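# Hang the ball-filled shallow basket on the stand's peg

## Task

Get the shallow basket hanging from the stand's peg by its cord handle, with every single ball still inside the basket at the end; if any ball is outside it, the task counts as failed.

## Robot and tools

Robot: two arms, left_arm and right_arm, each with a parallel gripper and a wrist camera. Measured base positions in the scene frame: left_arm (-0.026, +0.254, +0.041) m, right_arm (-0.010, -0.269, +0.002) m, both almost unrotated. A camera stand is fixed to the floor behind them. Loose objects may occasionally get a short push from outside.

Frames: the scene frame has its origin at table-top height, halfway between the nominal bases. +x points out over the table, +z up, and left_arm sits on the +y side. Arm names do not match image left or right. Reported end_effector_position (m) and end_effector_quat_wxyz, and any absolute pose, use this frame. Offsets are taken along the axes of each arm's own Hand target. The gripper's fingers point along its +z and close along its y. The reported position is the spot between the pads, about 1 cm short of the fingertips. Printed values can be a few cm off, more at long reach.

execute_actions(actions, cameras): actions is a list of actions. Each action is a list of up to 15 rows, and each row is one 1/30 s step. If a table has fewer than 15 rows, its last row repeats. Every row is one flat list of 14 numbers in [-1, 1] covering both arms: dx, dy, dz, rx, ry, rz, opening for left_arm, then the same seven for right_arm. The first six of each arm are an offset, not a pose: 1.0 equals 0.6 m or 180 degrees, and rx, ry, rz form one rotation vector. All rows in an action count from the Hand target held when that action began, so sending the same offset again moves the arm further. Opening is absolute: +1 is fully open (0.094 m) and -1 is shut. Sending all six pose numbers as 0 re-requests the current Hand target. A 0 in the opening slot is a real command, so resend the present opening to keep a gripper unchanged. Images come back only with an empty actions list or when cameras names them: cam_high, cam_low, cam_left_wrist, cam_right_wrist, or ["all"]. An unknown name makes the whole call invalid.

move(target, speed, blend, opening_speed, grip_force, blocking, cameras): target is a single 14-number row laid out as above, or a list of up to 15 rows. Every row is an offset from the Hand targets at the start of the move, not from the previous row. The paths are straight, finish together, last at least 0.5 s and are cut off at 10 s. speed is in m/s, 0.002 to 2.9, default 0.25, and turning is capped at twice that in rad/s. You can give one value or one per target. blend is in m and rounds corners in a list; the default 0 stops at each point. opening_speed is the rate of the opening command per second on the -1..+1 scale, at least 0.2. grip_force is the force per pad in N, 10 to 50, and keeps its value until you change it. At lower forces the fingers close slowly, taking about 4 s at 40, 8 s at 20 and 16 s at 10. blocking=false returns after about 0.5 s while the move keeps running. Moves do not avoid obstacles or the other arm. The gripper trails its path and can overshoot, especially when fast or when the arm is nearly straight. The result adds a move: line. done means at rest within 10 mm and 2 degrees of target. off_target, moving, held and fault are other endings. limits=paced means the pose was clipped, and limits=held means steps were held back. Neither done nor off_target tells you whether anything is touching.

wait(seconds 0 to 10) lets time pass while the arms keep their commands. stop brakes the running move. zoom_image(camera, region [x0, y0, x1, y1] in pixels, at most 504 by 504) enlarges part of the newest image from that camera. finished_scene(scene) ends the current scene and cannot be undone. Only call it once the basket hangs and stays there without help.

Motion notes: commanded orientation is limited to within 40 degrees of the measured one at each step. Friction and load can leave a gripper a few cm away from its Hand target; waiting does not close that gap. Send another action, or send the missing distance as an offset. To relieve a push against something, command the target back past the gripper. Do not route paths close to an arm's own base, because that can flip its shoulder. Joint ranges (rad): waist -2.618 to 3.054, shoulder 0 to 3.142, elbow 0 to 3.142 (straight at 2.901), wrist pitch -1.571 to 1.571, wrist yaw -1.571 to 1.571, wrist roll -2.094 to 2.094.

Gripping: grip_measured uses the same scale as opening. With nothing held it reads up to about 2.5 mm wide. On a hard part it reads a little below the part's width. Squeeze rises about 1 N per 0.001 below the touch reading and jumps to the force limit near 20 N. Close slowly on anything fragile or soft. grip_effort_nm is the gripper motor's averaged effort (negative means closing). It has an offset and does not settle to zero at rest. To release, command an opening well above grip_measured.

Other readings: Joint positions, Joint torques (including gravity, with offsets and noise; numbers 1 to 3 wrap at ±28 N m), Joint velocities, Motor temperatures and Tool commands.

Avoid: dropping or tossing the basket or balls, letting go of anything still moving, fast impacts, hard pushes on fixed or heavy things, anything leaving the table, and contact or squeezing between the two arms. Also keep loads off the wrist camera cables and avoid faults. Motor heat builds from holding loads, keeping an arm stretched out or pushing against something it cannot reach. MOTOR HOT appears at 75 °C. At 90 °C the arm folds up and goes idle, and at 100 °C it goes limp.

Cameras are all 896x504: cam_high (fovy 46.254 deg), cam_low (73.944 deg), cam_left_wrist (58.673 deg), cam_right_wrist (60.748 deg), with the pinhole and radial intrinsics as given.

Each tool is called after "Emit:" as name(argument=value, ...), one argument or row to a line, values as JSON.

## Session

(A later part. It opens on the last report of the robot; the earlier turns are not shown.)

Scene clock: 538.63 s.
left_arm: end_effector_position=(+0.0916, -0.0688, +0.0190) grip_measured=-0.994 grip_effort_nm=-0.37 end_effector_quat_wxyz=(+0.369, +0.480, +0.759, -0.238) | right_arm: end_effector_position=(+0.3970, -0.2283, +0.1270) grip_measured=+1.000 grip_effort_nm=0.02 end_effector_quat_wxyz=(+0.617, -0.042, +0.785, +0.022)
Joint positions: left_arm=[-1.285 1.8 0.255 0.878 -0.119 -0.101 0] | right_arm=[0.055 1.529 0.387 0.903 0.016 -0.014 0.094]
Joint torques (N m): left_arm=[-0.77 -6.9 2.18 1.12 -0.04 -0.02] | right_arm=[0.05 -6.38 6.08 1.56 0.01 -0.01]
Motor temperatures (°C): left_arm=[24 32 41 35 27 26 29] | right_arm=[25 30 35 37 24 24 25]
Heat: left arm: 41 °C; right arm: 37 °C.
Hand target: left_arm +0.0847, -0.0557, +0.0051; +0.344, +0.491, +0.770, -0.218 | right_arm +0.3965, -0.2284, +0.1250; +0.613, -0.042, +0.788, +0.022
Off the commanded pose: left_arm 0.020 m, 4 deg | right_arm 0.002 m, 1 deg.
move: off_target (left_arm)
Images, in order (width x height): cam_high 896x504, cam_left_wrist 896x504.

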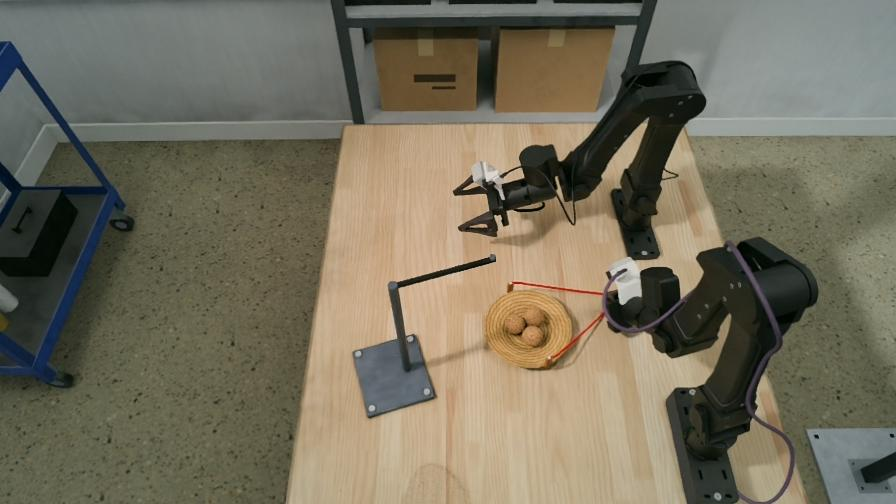

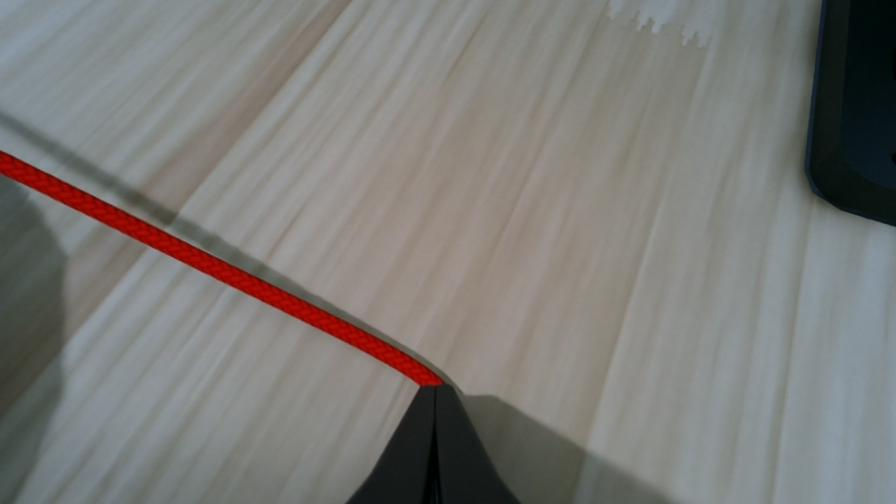

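Emit:
move(
  target=[
    [-0.005,0.020,-0.0043,0,0,0,-1,0,0,0,0,0,0,1],
    [-0.044,0.0217,-0.0383,0,0,0,-0.2,0,0,0,0,0,0,1],
    [-0.0425,-0.0105,-0.04,0,0,0,-0.2,0,0,0,0,0,0,1],
  ],
  speed=0.05,
  cameras=["cam_left_wrist","cam_high"],
)

Emit:
zoom_image(
  camera="cam_high",
  region=[480, 250, 660, 390],
)

Scene clock: 561.43 s.
left_arm: end_effector_position=(+0.0755, -0.0503, +0.0313) grip_measured=-0.202 grip_effort_nm=0.10 end_effector_quat_wxyz=(+0.333, +0.497, +0.771, -0.216) | right_arm: end_effector_position=(+0.3970, -0.2283, +0.1270) grip_measured=+1.000 grip_effort_nm=0.02 end_effector_quat_wxyz=(+0.617, -0.042, +0.785, +0.022)
Joint positions: left_arm=[-1.323 1.555 0.254 0.539 -0.128 -0.124 0.037] | right_arm=[0.055 1.529 0.387 0.903 0.016 -0.014 0.094]
Joint torques (N m): left_arm=[-0.46 -6.46 6.78 1.5 -0.2 -0.08] | right_arm=[0.02 -6.34 6.06 1.57 0 -0.02]
Heat: left arm: 41 °C; right arm: 37 °C.
Hand target: left_arm +0.0785, -0.0576, +0.0401; +0.343, +0.491, +0.770, -0.219 | right_arm +0.3965, -0.2284, +0.1250; +0.613, -0.042, +0.788, +0.022
Off the commanded pose: left_arm 0.012 m, 1 deg | right_arm 0.002 m, 1 deg.
move: off_target (left_arm)
Images, in order (width x height): cam_high 896x504, cam_left_wrist 896x504.

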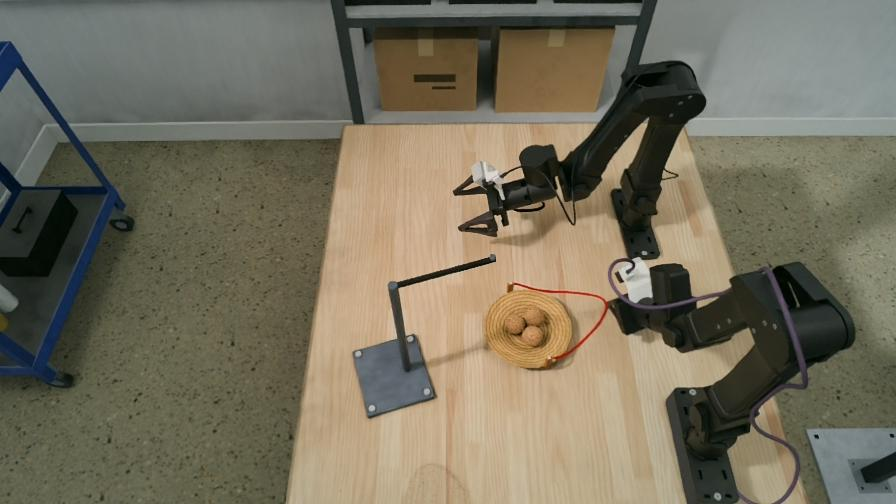

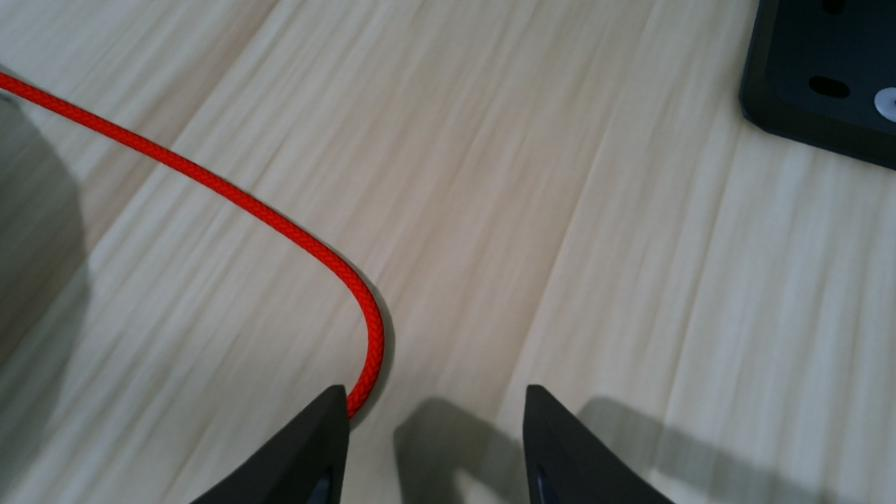

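Scaled by 2.800 from the camera's 896x504 image, which has a finer 1280x720 frame.

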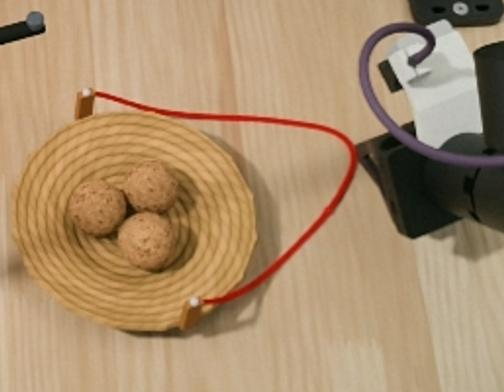

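Emit:
move(
  target=[-0.02,0.0237,0.0223,-0.0826,0,-0.0743,-0.2,0,0,0,0,0,0,1],
  speed=0.06,
  cameras=["cam_left_wrist"],
)

Scene clock: 579.83 s.
left_arm: end_effector_position=(+0.0984, -0.0658, +0.0420) grip_measured=-0.202 grip_effort_nm=0.10 end_effector_quat_wxyz=(+0.375, +0.351, +0.842, -0.165) | right_arm: end_effector_position=(+0.3970, -0.2283, +0.1270) grip_measured=+1.000 grip_effort_nm=0.02 end_effector_quat_wxyz=(+0.617, -0.042, +0.785, +0.022)
Joint positions: left_arm=[-1.435 1.631 0.412 0.387 -0.455 -0.469 0.037] | right_arm=[0.055 1.529 0.387 0.903 0.016 -0.014 0.094]
Joint torques (N m): left_arm=[-0.53 -4.3 6.82 1.38 -0.31 -0.08] | right_arm=[0.09 -6.3 6.05 1.57 0 -0.03]
Heat: left arm: 43 °C; right arm: 37 °C.
Hand target: left_arm +0.0991, -0.0679, +0.0401; +0.376, +0.350, +0.844, -0.156 | right_arm +0.3965, -0.2284, +0.1250; +0.613, -0.042, +0.788, +0.022
Off the commanded pose: left_arm 0.003 m, 1 deg | right_arm 0.002 m, 1 deg.
move: done
Images, in order (width x height): cam_left_wrist 896x504.

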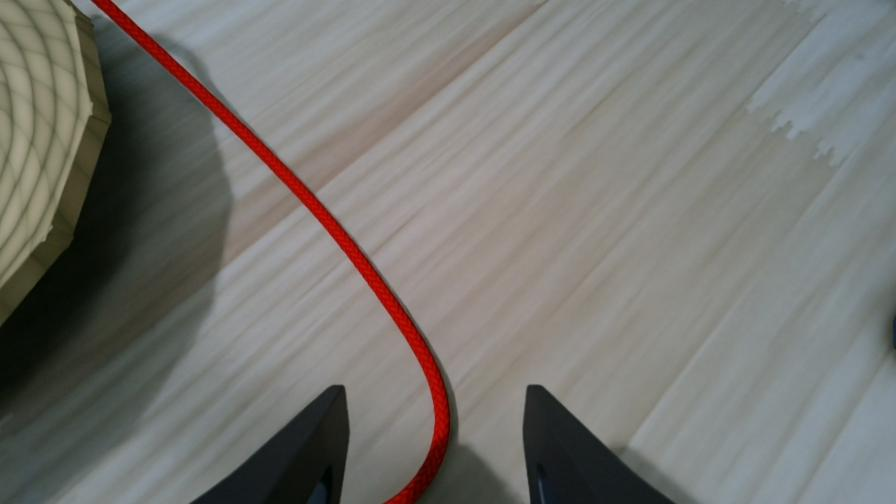

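Emit:
move(
  target=[0.053,0,0.0285,0,0,0,-0.2,0,0,0,0,0,0,1],
  speed=0.05,
  cameras=["cam_left_wrist"],
)

Scene clock: 589.03 s.
left_arm: end_effector_position=(+0.0977, -0.0709, +0.0192) grip_measured=-0.202 grip_effort_nm=0.09 end_effector_quat_wxyz=(+0.391, +0.341, +0.838, -0.168) | right_arm: end_effector_position=(+0.3970, -0.2283, +0.1270) grip_measured=+1.000 grip_effort_nm=0.02 end_effector_quat_wxyz=(+0.617, -0.042, +0.785, +0.022)
Joint positions: left_arm=[-1.459 1.794 0.392 0.589 -0.497 -0.487 0.037] | right_arm=[0.055 1.529 0.387 0.903 0.016 -0.014 0.094]
Joint torques (N m): left_arm=[-0.47 -4.29 2.69 1.58 -0.1 -0.11] | right_arm=[0.08 -6.37 6.06 1.55 0 -0.02]
Heat: left arm: 42 °C; right arm: 37 °C.
Hand target: left_arm +0.0931, -0.0618, +0.0050; +0.376, +0.349, +0.844, -0.156 | right_arm +0.3965, -0.2284, +0.1250; +0.613, -0.042, +0.788, +0.022
Off the commanded pose: left_arm 0.017 m, 2 deg | right_arm 0.002 m, 1 deg.
move: off_target (left_arm)
Images, in order (width x height): cam_left_wrist 896x504.

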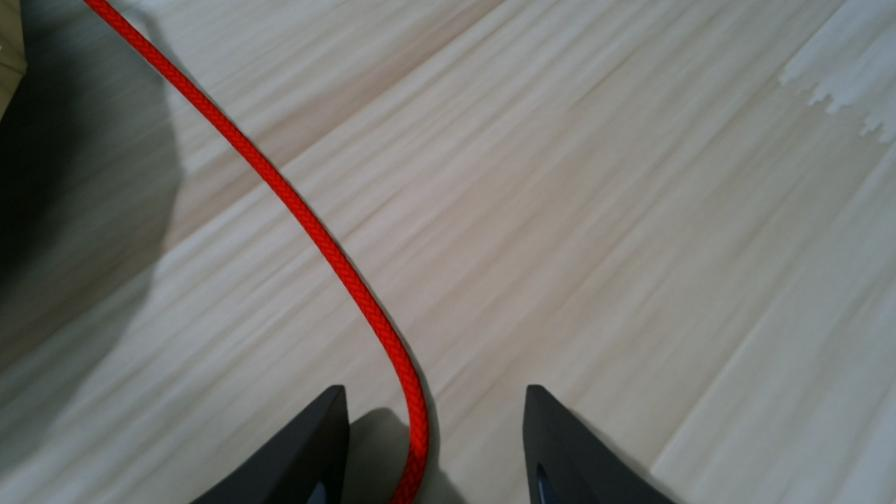

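Emit:
move(
  target=[0,0,0,0,0,0,-1,0,0,0,0,0,0,1],
  speed=0.05,
  opening_speed=0.5,
  cameras=["cam_left_wrist"],
)

Scene clock: 600.00 s.
left_arm: end_effector_position=(+0.0977, -0.0712, +0.0194) grip_measured=-0.982 grip_effort_nm=-0.96 end_effector_quat_wxyz=(+0.391, +0.340, +0.839, -0.169) | right_arm: end_effector_position=(+0.3970, -0.2283, +0.1270) grip_measured=+1.000 grip_effort_nm=0.02 end_effector_quat_wxyz=(+0.617, -0.042, +0.785, +0.022)
Joint positions: left_arm=[-1.459 1.794 0.392 0.591 -0.497 -0.489 0.001] | right_arm=[0.055 1.529 0.387 0.903 0.016 -0.014 0.094]
Joint velocities: left_arm=[within noise] | right_arm=[0.007 -0.002 -0.046 0.007 0.081 0.11 0]
Joint torques (N m): left_arm=[-0.47 -4.26 2.66 1.57 -0.09 -0.08] | right_arm=[0.06 -6.34 6.06 1.56 0.01 -0.01]
Heat: left arm: 42 °C; right arm: 37 °C.
Hand target: left_arm +0.0931, -0.0618, +0.0050; +0.376, +0.350, +0.844, -0.156 | right_arm +0.3965, -0.2284, +0.1250; +0.613, -0.042, +0.788, +0.022
Off the commanded pose: left_arm 0.018 m, 3 deg | right_arm 0.002 m, 1 deg.
move: off_target (left_arm)
Images, in order (width x height): cam_left_wrist 896x504.

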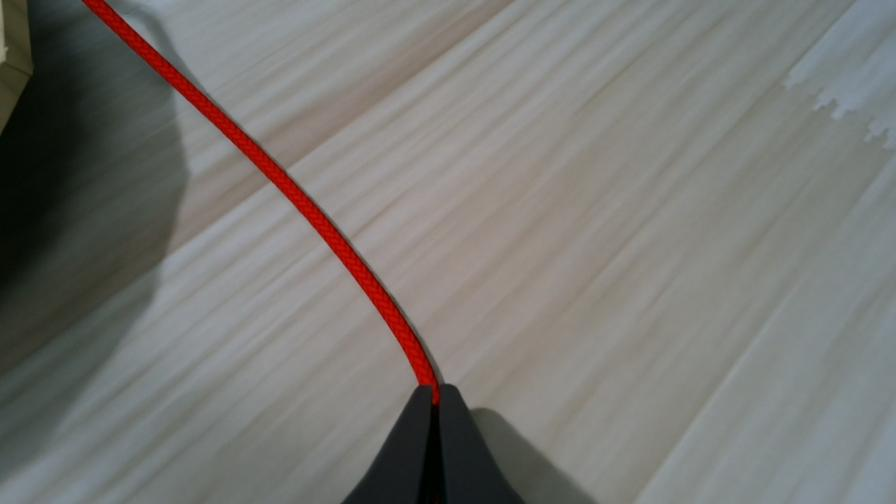

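Emit:
move(
  target=[
    [-0.1655,0.1285,-0.0775,0,0,0,-1,0,0,0,0,0,0,1],
    [-0.305,0.2817,-0.1465,0,0,0,-1,0,0,0,0,0,0,1],
  ],
  speed=0.1,
  blend=[0.03,0],
  cameras=["cam_low","cam_left_wrist"],
)

Emit:
zoom_image(
  camera="cam_low",
  region=[370, 120, 550, 290],
)

Scene clock: 611.17 s.
left_arm: end_effector_position=(+0.2510, +0.0179, +0.1916) grip_measured=-0.994 grip_effort_nm=-0.37 end_effector_quat_wxyz=(+0.373, +0.347, +0.847, -0.154) | right_arm: end_effector_position=(+0.3970, -0.2283, +0.1270) grip_measured=+1.000 grip_effort_nm=0.02 end_effector_quat_wxyz=(+0.617, -0.042, +0.785, +0.022)
Joint positions: left_arm=[-0.665 1.228 0.799 -0.315 0.084 0.074 0] | right_arm=[0.055 1.529 0.387 0.903 0.016 -0.014 0.094]
Joint torques (N m): left_arm=[0.46 -4.9 10.06 1.51 0.17 0.06] | right_arm=[0.05 -6.35 6.09 1.56 0.01 -0.02]
Heat: left arm: 42 °C; right arm: 37 °C.
Hand target: left_arm +0.2527, +0.0174, +0.2000; +0.376, +0.350, +0.844, -0.156 | right_arm +0.3965, -0.2284, +0.1250; +0.613, -0.042, +0.788, +0.022
Off the commanded pose: left_arm 0.009 m, 1 deg | right_arm 0.002 m, 1 deg.
move: done
Images, in order (width x height): cam_low 896x504, cam_left_wrist 896x504.

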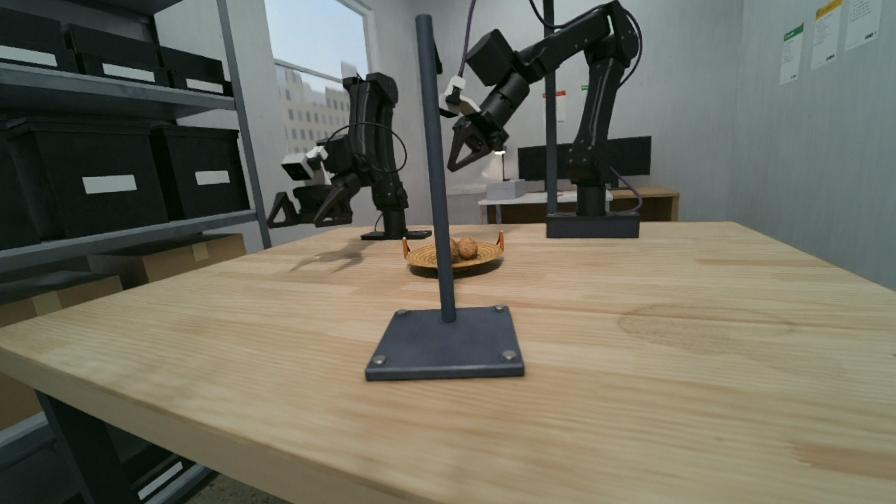

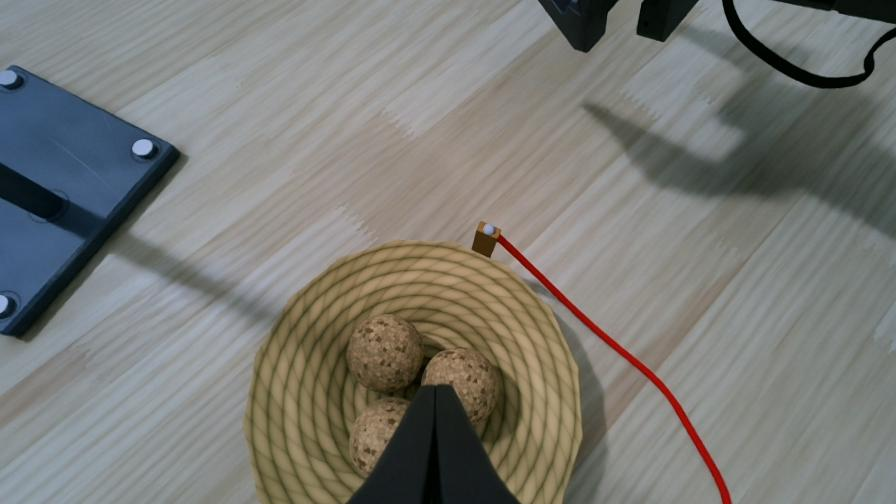

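Scaled by 2.800 from the camera's 896x504 image, which has a finer 1280x720 frame.

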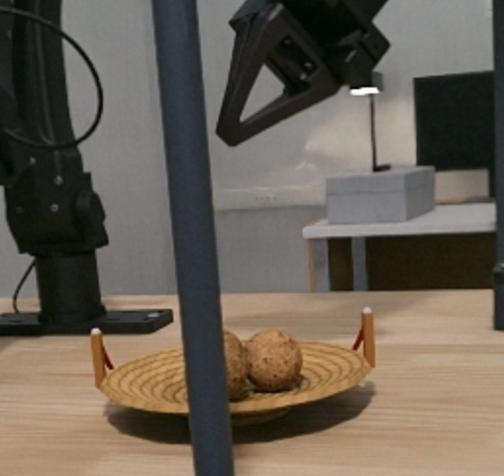

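Emit:
wait(
  seconds=0.1,
  cameras=["cam_high"],
)

Emit:
zoom_image(
  camera="cam_high",
  region=[480, 250, 660, 390],
)

Scene clock: 627.57 s.
left_arm: end_effector_position=(+0.2509, +0.0179, +0.1916) grip_measured=-0.994 grip_effort_nm=-0.37 end_effector_quat_wxyz=(+0.373, +0.347, +0.847, -0.154) | right_arm: end_effector_position=(+0.3970, -0.2283, +0.1270) grip_measured=+1.000 grip_effort_nm=0.02 end_effector_quat_wxyz=(+0.617, -0.042, +0.785, +0.022)
Joint positions: left_arm=[-0.665 1.228 0.799 -0.315 0.085 0.075 0] | right_arm=[0.055 1.529 0.387 0.903 0.016 -0.014 0.094]
Joint torques (N m): left_arm=[0.46 -4.9 10.06 1.52 0.13 0.09] | right_arm=[0.03 -6.34 6.08 1.55 0 0]
Heat: left arm: 43 °C; right arm: 37 °C.
Hand target: left_arm +0.2527, +0.0174, +0.2000; +0.376, +0.350, +0.844, -0.156 | right_arm +0.3965, -0.2284, +0.1250; +0.613, -0.042, +0.788, +0.022
Tool commands: left_gripper/opening=-1.0 right_gripper/opening=+1.0
Off the commanded pose: left_arm 0.009 m, 1 deg | right_arm 0.002 m, 1 deg.
wait: 0.10 s; at rest from the start
Images, in order (width x height): cam_high 896x504.

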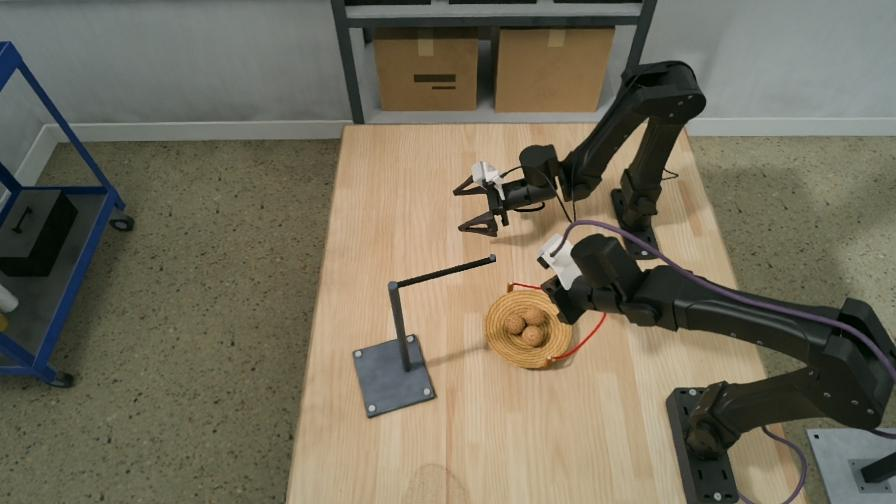

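Scaled by 2.800 from the camera's 896x504 image, which has a finer 1280x720 frame.

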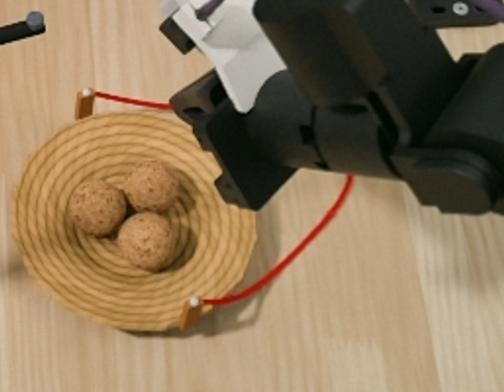

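Emit:
move(
  target=[0.245,-0.286,0.114,0,0.1278,0,-0.2,0,0,0,0,0,0,1],
  speed=0.12,
  cameras=["cam_left_wrist"],
)

Scene clock: 639.77 s.
left_arm: end_effector_position=(+0.0947, -0.0649, +0.0441) grip_measured=-0.202 grip_effort_nm=0.10 end_effector_quat_wxyz=(+0.194, +0.378, +0.901, -0.087) | right_arm: end_effector_position=(+0.3970, -0.2283, +0.1270) grip_measured=+1.000 grip_effort_nm=0.02 end_effector_quat_wxyz=(+0.617, -0.042, +0.785, +0.022)
Joint positions: left_arm=[-1.317 1.659 0.787 -0.318 -0.202 -0.486 0.037] | right_arm=[0.055 1.529 0.387 0.903 0.016 -0.014 0.094]
Joint torques (N m): left_arm=[-0.24 -5.64 8.13 0.98 -0.23 -0.11] | right_arm=[0.03 -6.35 6.02 1.56 0.01 -0.03]
Heat: left arm: 43 °C; right arm: 37 °C.
Hand target: left_arm +0.0980, -0.0703, +0.0448; +0.200, +0.373, +0.902, -0.083 | right_arm +0.3965, -0.2284, +0.1250; +0.613, -0.042, +0.788, +0.022
Off the commanded pose: left_arm 0.006 m, 1 deg | right_arm 0.002 m, 1 deg.
move: done
Images, in order (width x height): cam_left_wrist 896x504.

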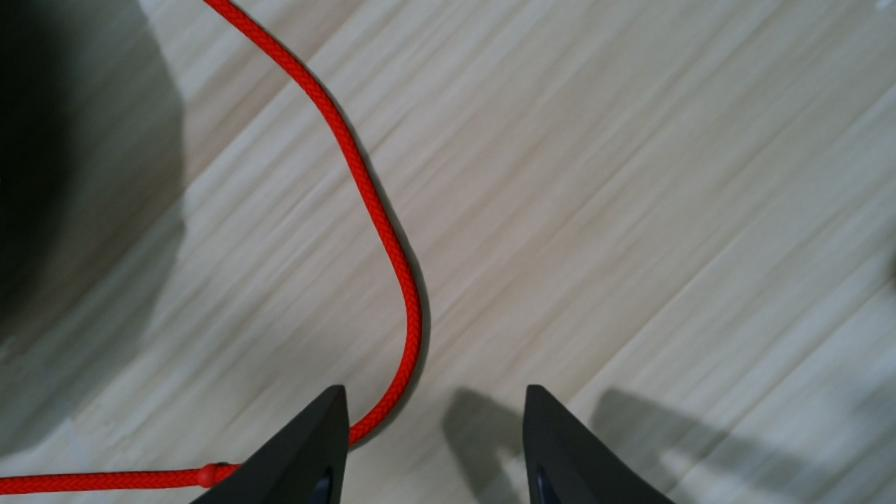

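Emit:
move(
  target=[0.0063,0.0142,0.0247,0,0,0,-0.2,0,0,0,0,0,0,1],
  speed=0.06,
  cameras=["cam_left_wrist"],
)

Scene clock: 649.40 s.
left_arm: end_effector_position=(+0.1042, -0.0707, +0.0392) grip_measured=-0.202 grip_effort_nm=0.10 end_effector_quat_wxyz=(+0.203, +0.372, +0.901, -0.092) | right_arm: end_effector_position=(+0.3970, -0.2283, +0.1270) grip_measured=+1.000 grip_effort_nm=0.02 end_effector_quat_wxyz=(+0.617, -0.042, +0.785, +0.022)
Joint positions: left_arm=[-1.295 1.69 0.787 -0.263 -0.202 -0.473 0.037] | right_arm=[0.055 1.529 0.387 0.903 0.016 -0.014 0.094]
Joint torques (N m): left_arm=[0.51 -5.72 4.94 1.26 -0.11 0.1] | right_arm=[0.05 -6.35 6.05 1.56 0.01 -0.01]
Heat: left arm: 44 °C; right arm: 37 °C.
Hand target: left_arm +0.1061, -0.0663, +0.0297; +0.201, +0.373, +0.902, -0.083 | right_arm +0.3965, -0.2284, +0.1250; +0.613, -0.042, +0.788, +0.022
Off the commanded pose: left_arm 0.011 m, 1 deg | right_arm 0.002 m, 1 deg.
move: off_target (left_arm)
Images, in order (width x height): cam_left_wrist 896x504.

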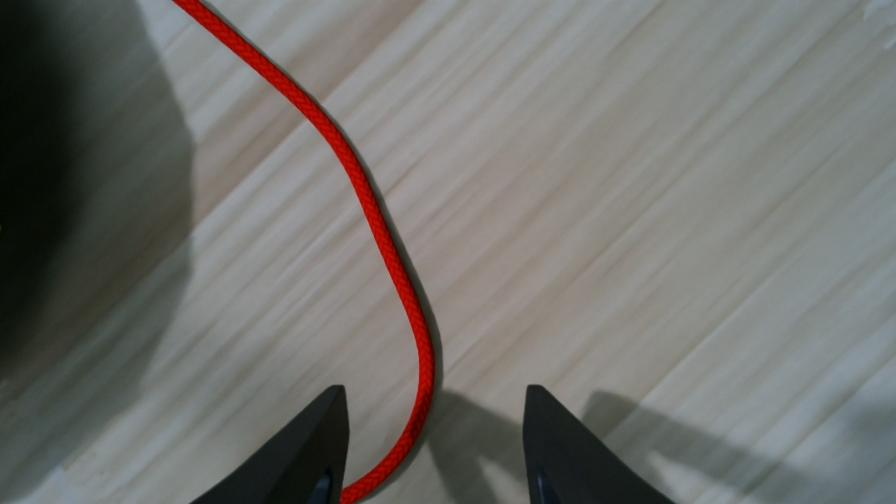

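Emit:
move(
  target=[0.027,0,0.0353,0,0,0,-0.2,0,0,0,0,0,0,1],
  speed=0.04,
  cameras=["cam_left_wrist"],
)

Scene clock: 655.60 s.
left_arm: end_effector_position=(+0.1045, -0.0686, +0.0176) grip_measured=-0.202 grip_effort_nm=0.09 end_effector_quat_wxyz=(+0.208, +0.370, +0.900, -0.094) | right_arm: end_effector_position=(+0.3970, -0.2283, +0.1270) grip_measured=+1.000 grip_effort_nm=0.02 end_effector_quat_wxyz=(+0.617, -0.042, +0.785, +0.022)
Joint positions: left_arm=[-1.295 1.744 0.731 -0.144 -0.208 -0.473 0.037] | right_arm=[0.055 1.529 0.387 0.903 0.016 -0.014 0.094]
Joint torques (N m): left_arm=[-0.24 -5.01 4.05 1.34 -0.1 -0.01] | right_arm=[0.05 -6.38 6.05 1.55 0.01 -0.01]
Heat: left arm: 43 °C; right arm: 37 °C.
Hand target: left_arm +0.1020, -0.0624, +0.0038; +0.201, +0.374, +0.902, -0.083 | right_arm +0.3965, -0.2284, +0.1250; +0.613, -0.042, +0.788, +0.022
Off the commanded pose: left_arm 0.015 m, 2 deg | right_arm 0.002 m, 1 deg.
move: off_target (left_arm)
Images, in order (width x height): cam_left_wrist 896x504.

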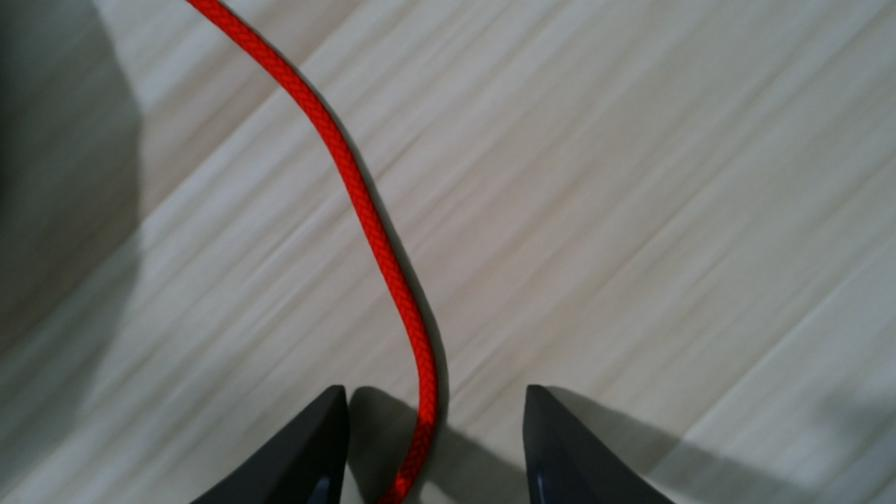

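Emit:
move(
  target=[0.0035,0,0.0085,0,0,0,-0.2,0,0,0,0,0,0,1],
  speed=0.04,
  cameras=["cam_left_wrist"],
)

Scene clock: 659.30 s.
left_arm: end_effector_position=(+0.1070, -0.0725, +0.0174) grip_measured=-0.202 grip_effort_nm=0.09 end_effector_quat_wxyz=(+0.216, +0.368, +0.899, -0.098) | right_arm: end_effector_position=(+0.3970, -0.2283, +0.1270) grip_measured=+1.000 grip_effort_nm=0.02 end_effector_quat_wxyz=(+0.617, -0.042, +0.785, +0.022)
Joint positions: left_arm=[-1.295 1.754 0.731 -0.118 -0.215 -0.473 0.037] | right_arm=[0.055 1.529 0.387 0.903 0.016 -0.014 0.094]
Joint torques (N m): left_arm=[-0.21 -4.4 3.47 1.36 -0.03 -0.01] | right_arm=[0.08 -6.37 6.04 1.56 0 -0.02]
Heat: left arm: 43 °C; right arm: 37 °C.
Hand target: left_arm +0.1022, -0.0625, -0.0018; +0.201, +0.374, +0.902, -0.083 | right_arm +0.3965, -0.2284, +0.1250; +0.613, -0.042, +0.788, +0.022
Off the commanded pose: left_arm 0.022 m, 3 deg | right_arm 0.002 m, 1 deg.
move: off_target (left_arm)
Images, in order (width x height): cam_left_wrist 896x504.

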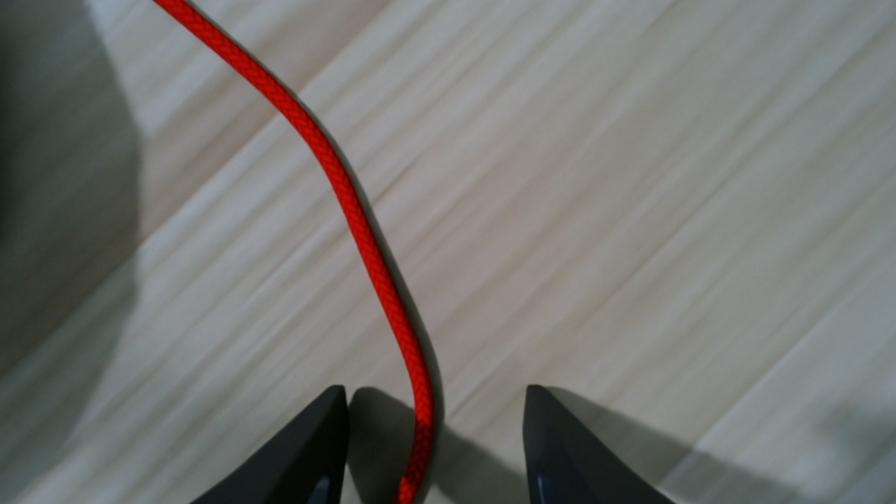

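Emit:
move(
  target=[0.0064,0,-0.003,0,0,0,-1,0,0,0,0,0,0,1],
  speed=0.04,
  opening_speed=0.5,
  cameras=["cam_left_wrist"],
)

Scene clock: 665.07 s.
left_arm: end_effector_position=(+0.1102, -0.0720, +0.0172) grip_measured=-0.982 grip_effort_nm=-0.97 end_effector_quat_wxyz=(+0.228, +0.365, +0.898, -0.097) | right_arm: end_effector_position=(+0.3970, -0.2283, +0.1270) grip_measured=+1.000 grip_effort_nm=0.02 end_effector_quat_wxyz=(+0.617, -0.042, +0.785, +0.022)
Joint positions: left_arm=[-1.297 1.754 0.718 -0.09 -0.237 -0.473 0.001] | right_arm=[0.055 1.529 0.387 0.903 0.016 -0.014 0.094]
Joint torques (N m): left_arm=[-0.65 -5.3 3.41 1.06 0.13 -0.08] | right_arm=[0.06 -6.34 6.04 1.56 0.01 -0.01]
Heat: left arm: 42 °C; right arm: 37 °C.
Hand target: left_arm +0.0991, -0.0595, -0.0018; +0.200, +0.374, +0.902, -0.083 | right_arm +0.3965, -0.2284, +0.1250; +0.613, -0.042, +0.788, +0.022
Off the commanded pose: left_arm 0.025 m, 4 deg | right_arm 0.002 m, 1 deg.
move: off_target (left_arm)
Images, in order (width x height): cam_left_wrist 896x504.

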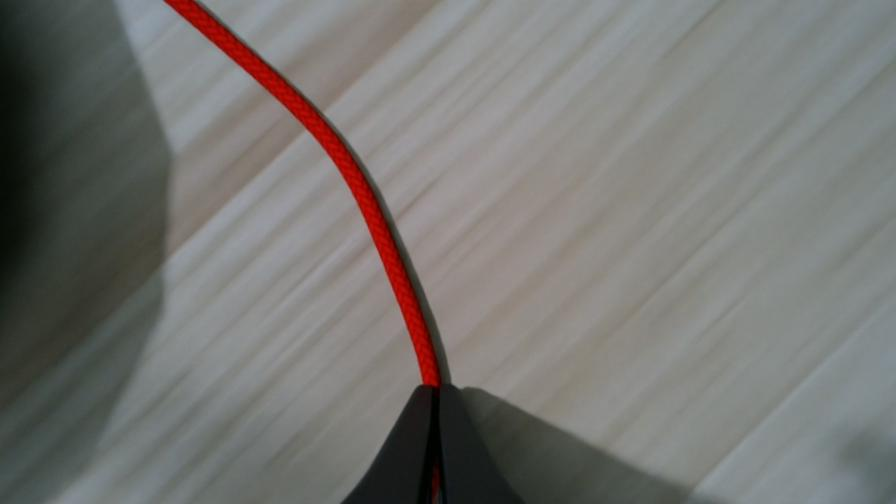

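Emit:
move(
  target=[-0.07,0.06,-0.10,0,0,0,-1,0,0,0,0,0,0,1],
  speed=0.08,
  cameras=["cam_left_wrist","cam_low"],
)

Scene clock: 672.57 s.
left_arm: end_effector_position=(+0.1297, -0.0383, +0.0579) grip_measured=-0.984 grip_effort_nm=-0.90 end_effector_quat_wxyz=(+0.191, +0.374, +0.904, -0.075) | right_arm: end_effector_position=(+0.3970, -0.2283, +0.1270) grip_measured=+1.000 grip_effort_nm=0.02 end_effector_quat_wxyz=(+0.617, -0.042, +0.785, +0.022)
Joint positions: left_arm=[-1.169 1.585 0.78 -0.384 -0.159 -0.356 0.001] | right_arm=[0.055 1.529 0.387 0.903 0.016 -0.014 0.094]
Joint torques (N m): left_arm=[0.46 -9.26 8.21 0.81 -0.06 0.09] | right_arm=[0.06 -6.35 6.08 1.55 0 -0.01]
Heat: left arm: 42 °C; right arm: 37 °C.
Hand target: left_arm +0.1336, -0.0429, +0.0703; +0.200, +0.374, +0.902, -0.083 | right_arm +0.3965, -0.2284, +0.1250; +0.613, -0.042, +0.788, +0.022
Off the commanded pose: left_arm 0.014 m, 1 deg | right_arm 0.002 m, 1 deg.
move: off_target (left_arm)
Images, in order (width x height): cam_low 896x504, cam_left_wrist 896x504.

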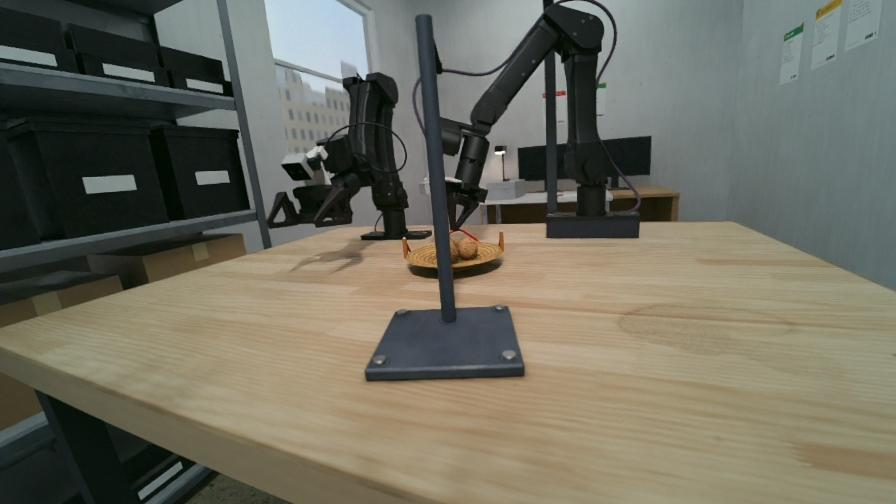

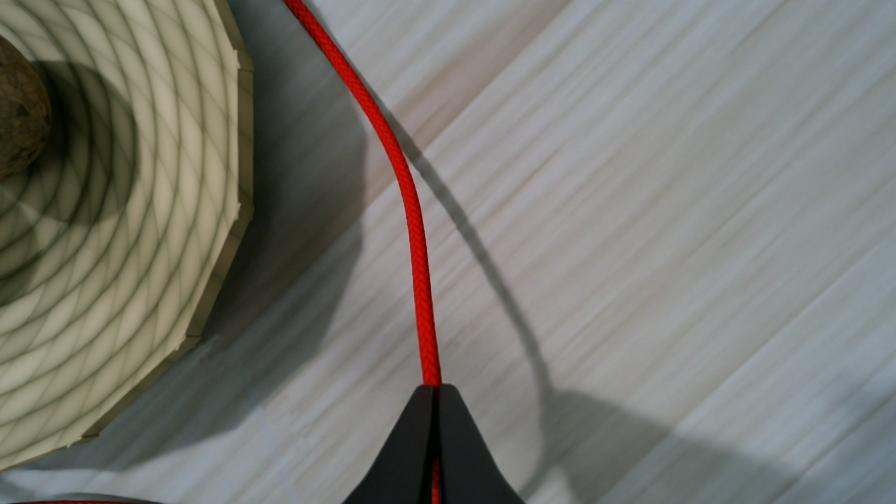

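Emit:
move(
  target=[
    [0.065,-0.06,0.09,0,0,0,-1,0,0,0,0,0,0,1],
    [0.065,-0.06,0.09,0,0,0,-0.2,0,0,0,0,0,0,1],
  ],
  speed=0.08,
  cameras=["cam_left_wrist"],
)

Scene clock: 683.50 s.
left_arm: end_effector_position=(+0.1011, -0.0691, +0.0180) grip_measured=-0.202 grip_effort_nm=0.10 end_effector_quat_wxyz=(+0.207, +0.373, +0.899, -0.100) | right_arm: end_effector_position=(+0.3970, -0.2283, +0.1270) grip_measured=+1.000 grip_effort_nm=0.02 end_effector_quat_wxyz=(+0.617, -0.042, +0.785, +0.022)
Joint positions: left_arm=[-1.301 1.736 0.721 -0.134 -0.2 -0.473 0.037] | right_arm=[0.055 1.529 0.387 0.903 0.016 -0.014 0.094]
Joint torques (N m): left_arm=[-0.35 -5.39 3.99 1.18 -0.2 -0.07] | right_arm=[0.08 -6.35 6.05 1.55 0.02 -0.02]
Heat: left arm: 43 °C; right arm: 37 °C.
Hand target: left_arm +0.0993, -0.0596, +0.0049; +0.200, +0.374, +0.902, -0.083 | right_arm +0.3965, -0.2284, +0.1250; +0.613, -0.042, +0.788, +0.022
Off the commanded pose: left_arm 0.016 m, 2 deg | right_arm 0.002 m, 1 deg.
move: off_target (left_arm); target 2's new opening was sent with left_arm's hand 0.016 m and 2 deg from that target
Images, in order (width x height): cam_left_wrist 896x504.

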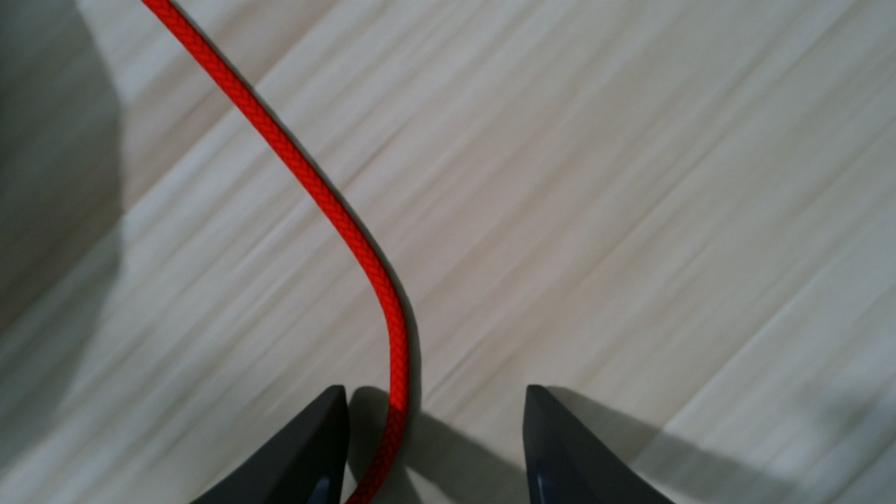

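Emit:
move(
  target=[-0.0317,0.0075,-0.0313,0,0.135,0,-0.2,0,0,0,0,0,0,1],
  speed=0.06,
  cameras=["cam_left_wrist"],
)

Scene clock: 694.50 s.
left_arm: end_effector_position=(+0.1071, -0.0629, +0.0343) grip_measured=-0.202 grip_effort_nm=0.10 end_effector_quat_wxyz=(+0.015, +0.382, +0.924, -0.010) | right_arm: end_effector_position=(+0.3970, -0.2283, +0.1270) grip_measured=+1.000 grip_effort_nm=0.02 end_effector_quat_wxyz=(+0.617, -0.042, +0.785, +0.022)
Joint positions: left_arm=[-1.179 1.933 1.19 -0.792 -0.009 -0.396 0.037] | right_arm=[0.055 1.529 0.387 0.903 0.016 -0.014 0.094]
Joint torques (N m): left_arm=[0.58 -7.61 7.91 0.13 0.07 0.08] | right_arm=[0.08 -6.34 6.05 1.56 -0.01 -0.02]
Heat: left arm: 43 °C; right arm: 37 °C.
Hand target: left_arm +0.1091, -0.0630, +0.0300; +0.006, +0.383, +0.924, -0.002 | right_arm +0.3965, -0.2284, +0.1250; +0.613, -0.042, +0.788, +0.022
Off the commanded pose: left_arm 0.005 m, 1 deg | right_arm 0.002 m, 1 deg.
move: done
Images, in order (width x height): cam_left_wrist 896x504.

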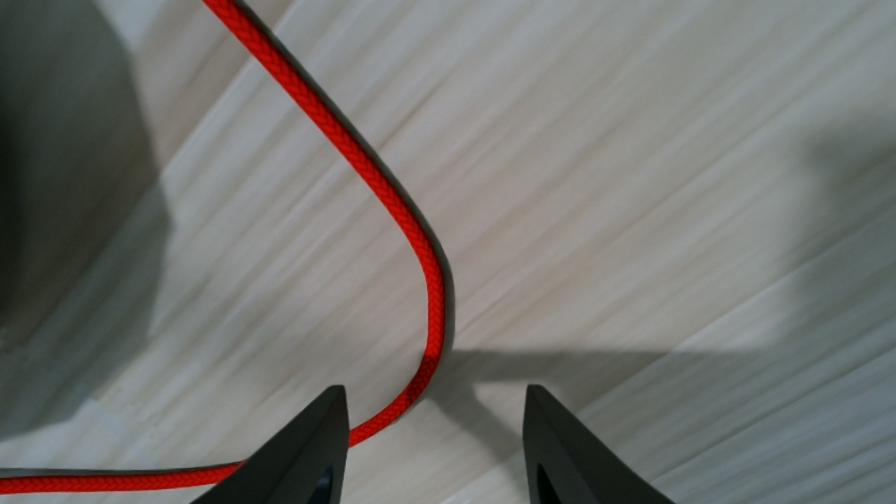

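Emit:
move(
  target=[-0.0118,0,0.0567,0,0,0,-0.2,0,0,0,0,0,0,1],
  speed=0.04,
  cameras=["cam_left_wrist"],
)

Scene clock: 705.00 s.
left_arm: end_effector_position=(+0.1095, -0.0633, +0.0128) grip_measured=-0.202 grip_effort_nm=0.10 end_effector_quat_wxyz=(+0.005, +0.383, +0.924, -0.001) | right_arm: end_effector_position=(+0.3970, -0.2283, +0.1270) grip_measured=+1.000 grip_effort_nm=0.02 end_effector_quat_wxyz=(+0.617, -0.042, +0.785, +0.022)
Joint positions: left_arm=[-1.172 2 1.19 -0.751 -0.005 -0.388 0.037] | right_arm=[0.055 1.529 0.387 0.903 0.016 -0.014 0.094]
Joint torques (N m): left_arm=[0.59 -6.06 5.76 0.83 0.04 0.08] | right_arm=[0.06 -6.38 6.04 1.56 0.01 -0.01]
Heat: left arm: 44 °C; right arm: 37 °C.
Hand target: left_arm +0.1143, -0.0684, -0.0039; +0.006, +0.383, +0.924, -0.002 | right_arm +0.3965, -0.2284, +0.1250; +0.613, -0.042, +0.788, +0.022
Off the commanded pose: left_arm 0.018 m, 0 deg | right_arm 0.002 m, 1 deg.
move: off_target (left_arm)
Images, in order (width x height): cam_left_wrist 896x504.

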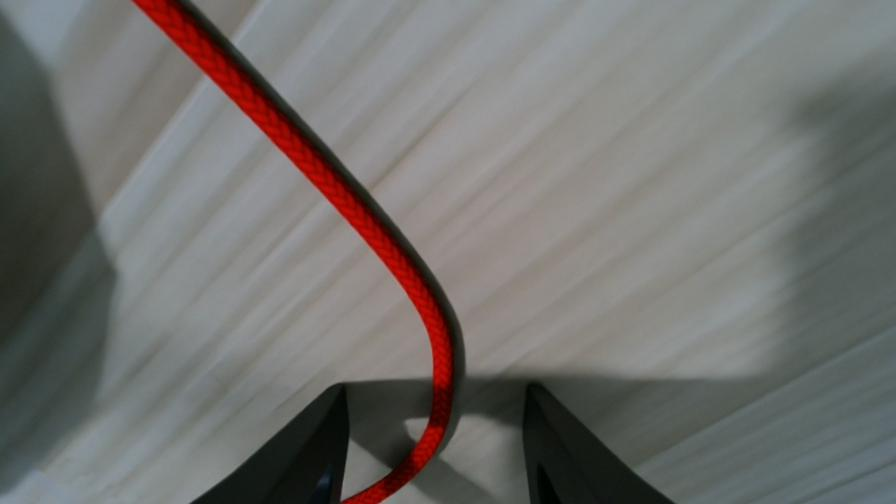

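Emit:
move(
  target=[
    [-0.014,0,-0.002,0,0,0,-0.2,0,0,0,0,0,0,1],
    [-0.014,0,-0.002,0,0,0,-1,0,0,0,0,0,0,1],
  ],
  speed=0.04,
  opening_speed=0.5,
  cameras=["cam_left_wrist"],
)

Scene clock: 712.07 s.
left_arm: end_effector_position=(+0.1142, -0.0694, +0.0130) grip_measured=-0.960 grip_effort_nm=-0.98 end_effector_quat_wxyz=(+0.004, +0.382, +0.924, -0.004) | right_arm: end_effector_position=(+0.3970, -0.2283, +0.1270) grip_measured=+1.000 grip_effort_nm=0.02 end_effector_quat_wxyz=(+0.617, -0.042, +0.785, +0.022)
Joint positions: left_arm=[-1.162 2.022 1.225 -0.762 0.001 -0.38 0.002] | right_arm=[0.055 1.529 0.387 0.903 0.016 -0.014 0.094]
Joint torques (N m): left_arm=[0.57 -6.39 6.27 0.74 -0.06 0.08] | right_arm=[0.05 -6.38 6.08 1.56 0.01 0]
Heat: left arm: 44 °C; right arm: 37 °C.
Hand target: left_arm +0.1203, -0.0743, -0.0026; +0.006, +0.383, +0.924, -0.002 | right_arm +0.3965, -0.2284, +0.1250; +0.613, -0.042, +0.788, +0.022
Off the commanded pose: left_arm 0.017 m, 0 deg | right_arm 0.002 m, 1 deg.
move: off_target (left_arm); target 2's new opening was sent with left_arm's hand 0.021 m and 1 deg from that target
Images, in order (width x height): cam_left_wrist 896x504.

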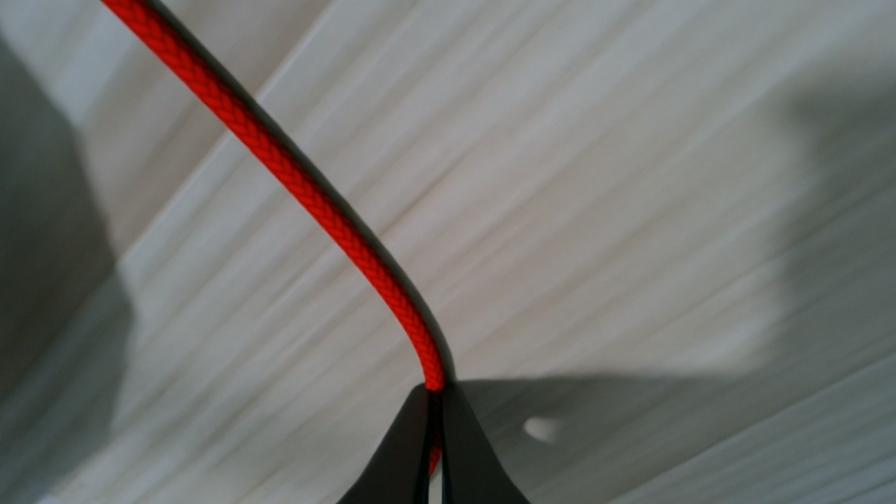

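Emit:
move(
  target=[
    [-0.007,0.111,-0.188,0,-0.06,0,-1,0,0,0,0,0,0,1],
    [-0.0495,0.264,-0.33,0,-0.25,0,-1,0,0,0,0,0,0,1],
  ],
  speed=0.1,
  blend=[0.03,0],
  cameras=["cam_low","cam_left_wrist"],
)

Emit:
zoom_image(
  camera="cam_low",
  region=[370, 120, 550, 290],
)

Scene clock: 725.20 s.
left_arm: end_effector_position=(+0.2527, +0.0165, +0.1933) grip_measured=-0.965 grip_effort_nm=-1.06 end_effector_quat_wxyz=(+0.350, +0.351, +0.856, -0.145) | right_arm: end_effector_position=(+0.3970, -0.2283, +0.1270) grip_measured=+1.000 grip_effort_nm=0.02 end_effector_quat_wxyz=(+0.617, -0.042, +0.785, +0.022)
Joint positions: left_arm=[-0.668 1.268 0.871 -0.399 0.078 0.076 0.002] | right_arm=[0.055 1.529 0.387 0.903 0.016 -0.014 0.094]
Joint torques (N m): left_arm=[0.51 -7.28 6.27 1.85 0.13 0.11] | right_arm=[0.06 -6.35 6.08 1.56 0.01 -0.01]
Heat: left arm: 43 °C; right arm: 37 °C.
Hand target: left_arm +0.2514, +0.0185, +0.1959; +0.359, +0.352, +0.851, -0.149 | right_arm +0.3965, -0.2284, +0.1250; +0.613, -0.042, +0.788, +0.022
Off the commanded pose: left_arm 0.004 m, 1 deg | right_arm 0.002 m, 1 deg.
move: done
Images, in order (width x height): cam_low 896x504, cam_left_wrist 896x504.

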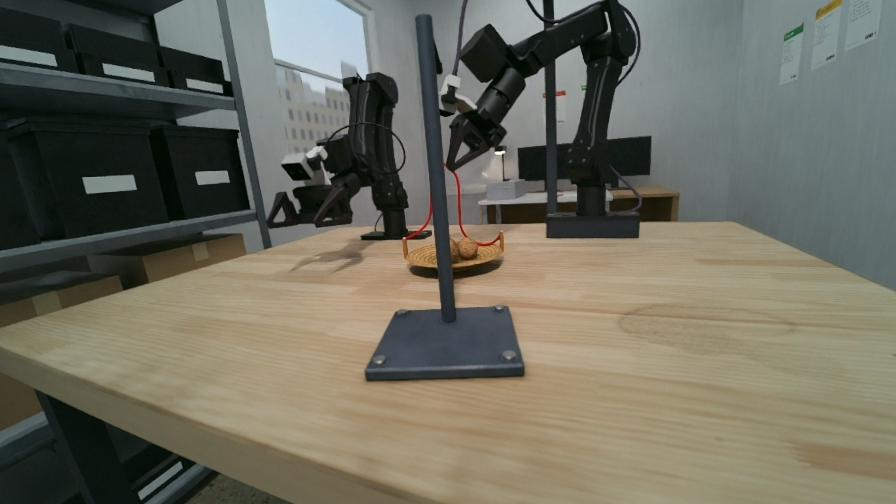

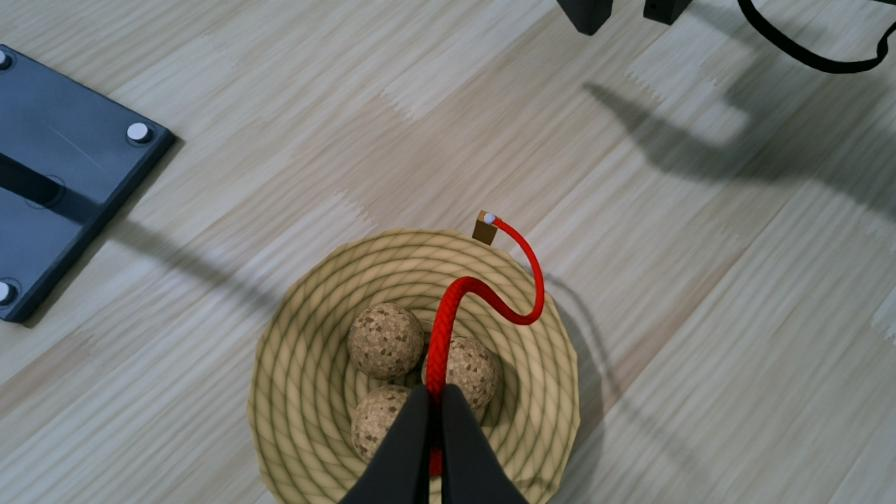

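Scaled by 2.800 from the camera's 896x504 image, which has a finer 1280x720 frame.

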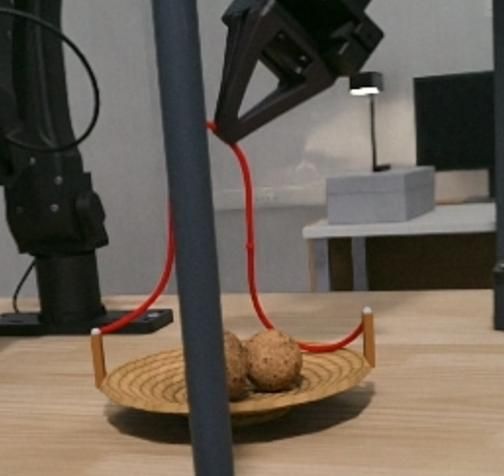

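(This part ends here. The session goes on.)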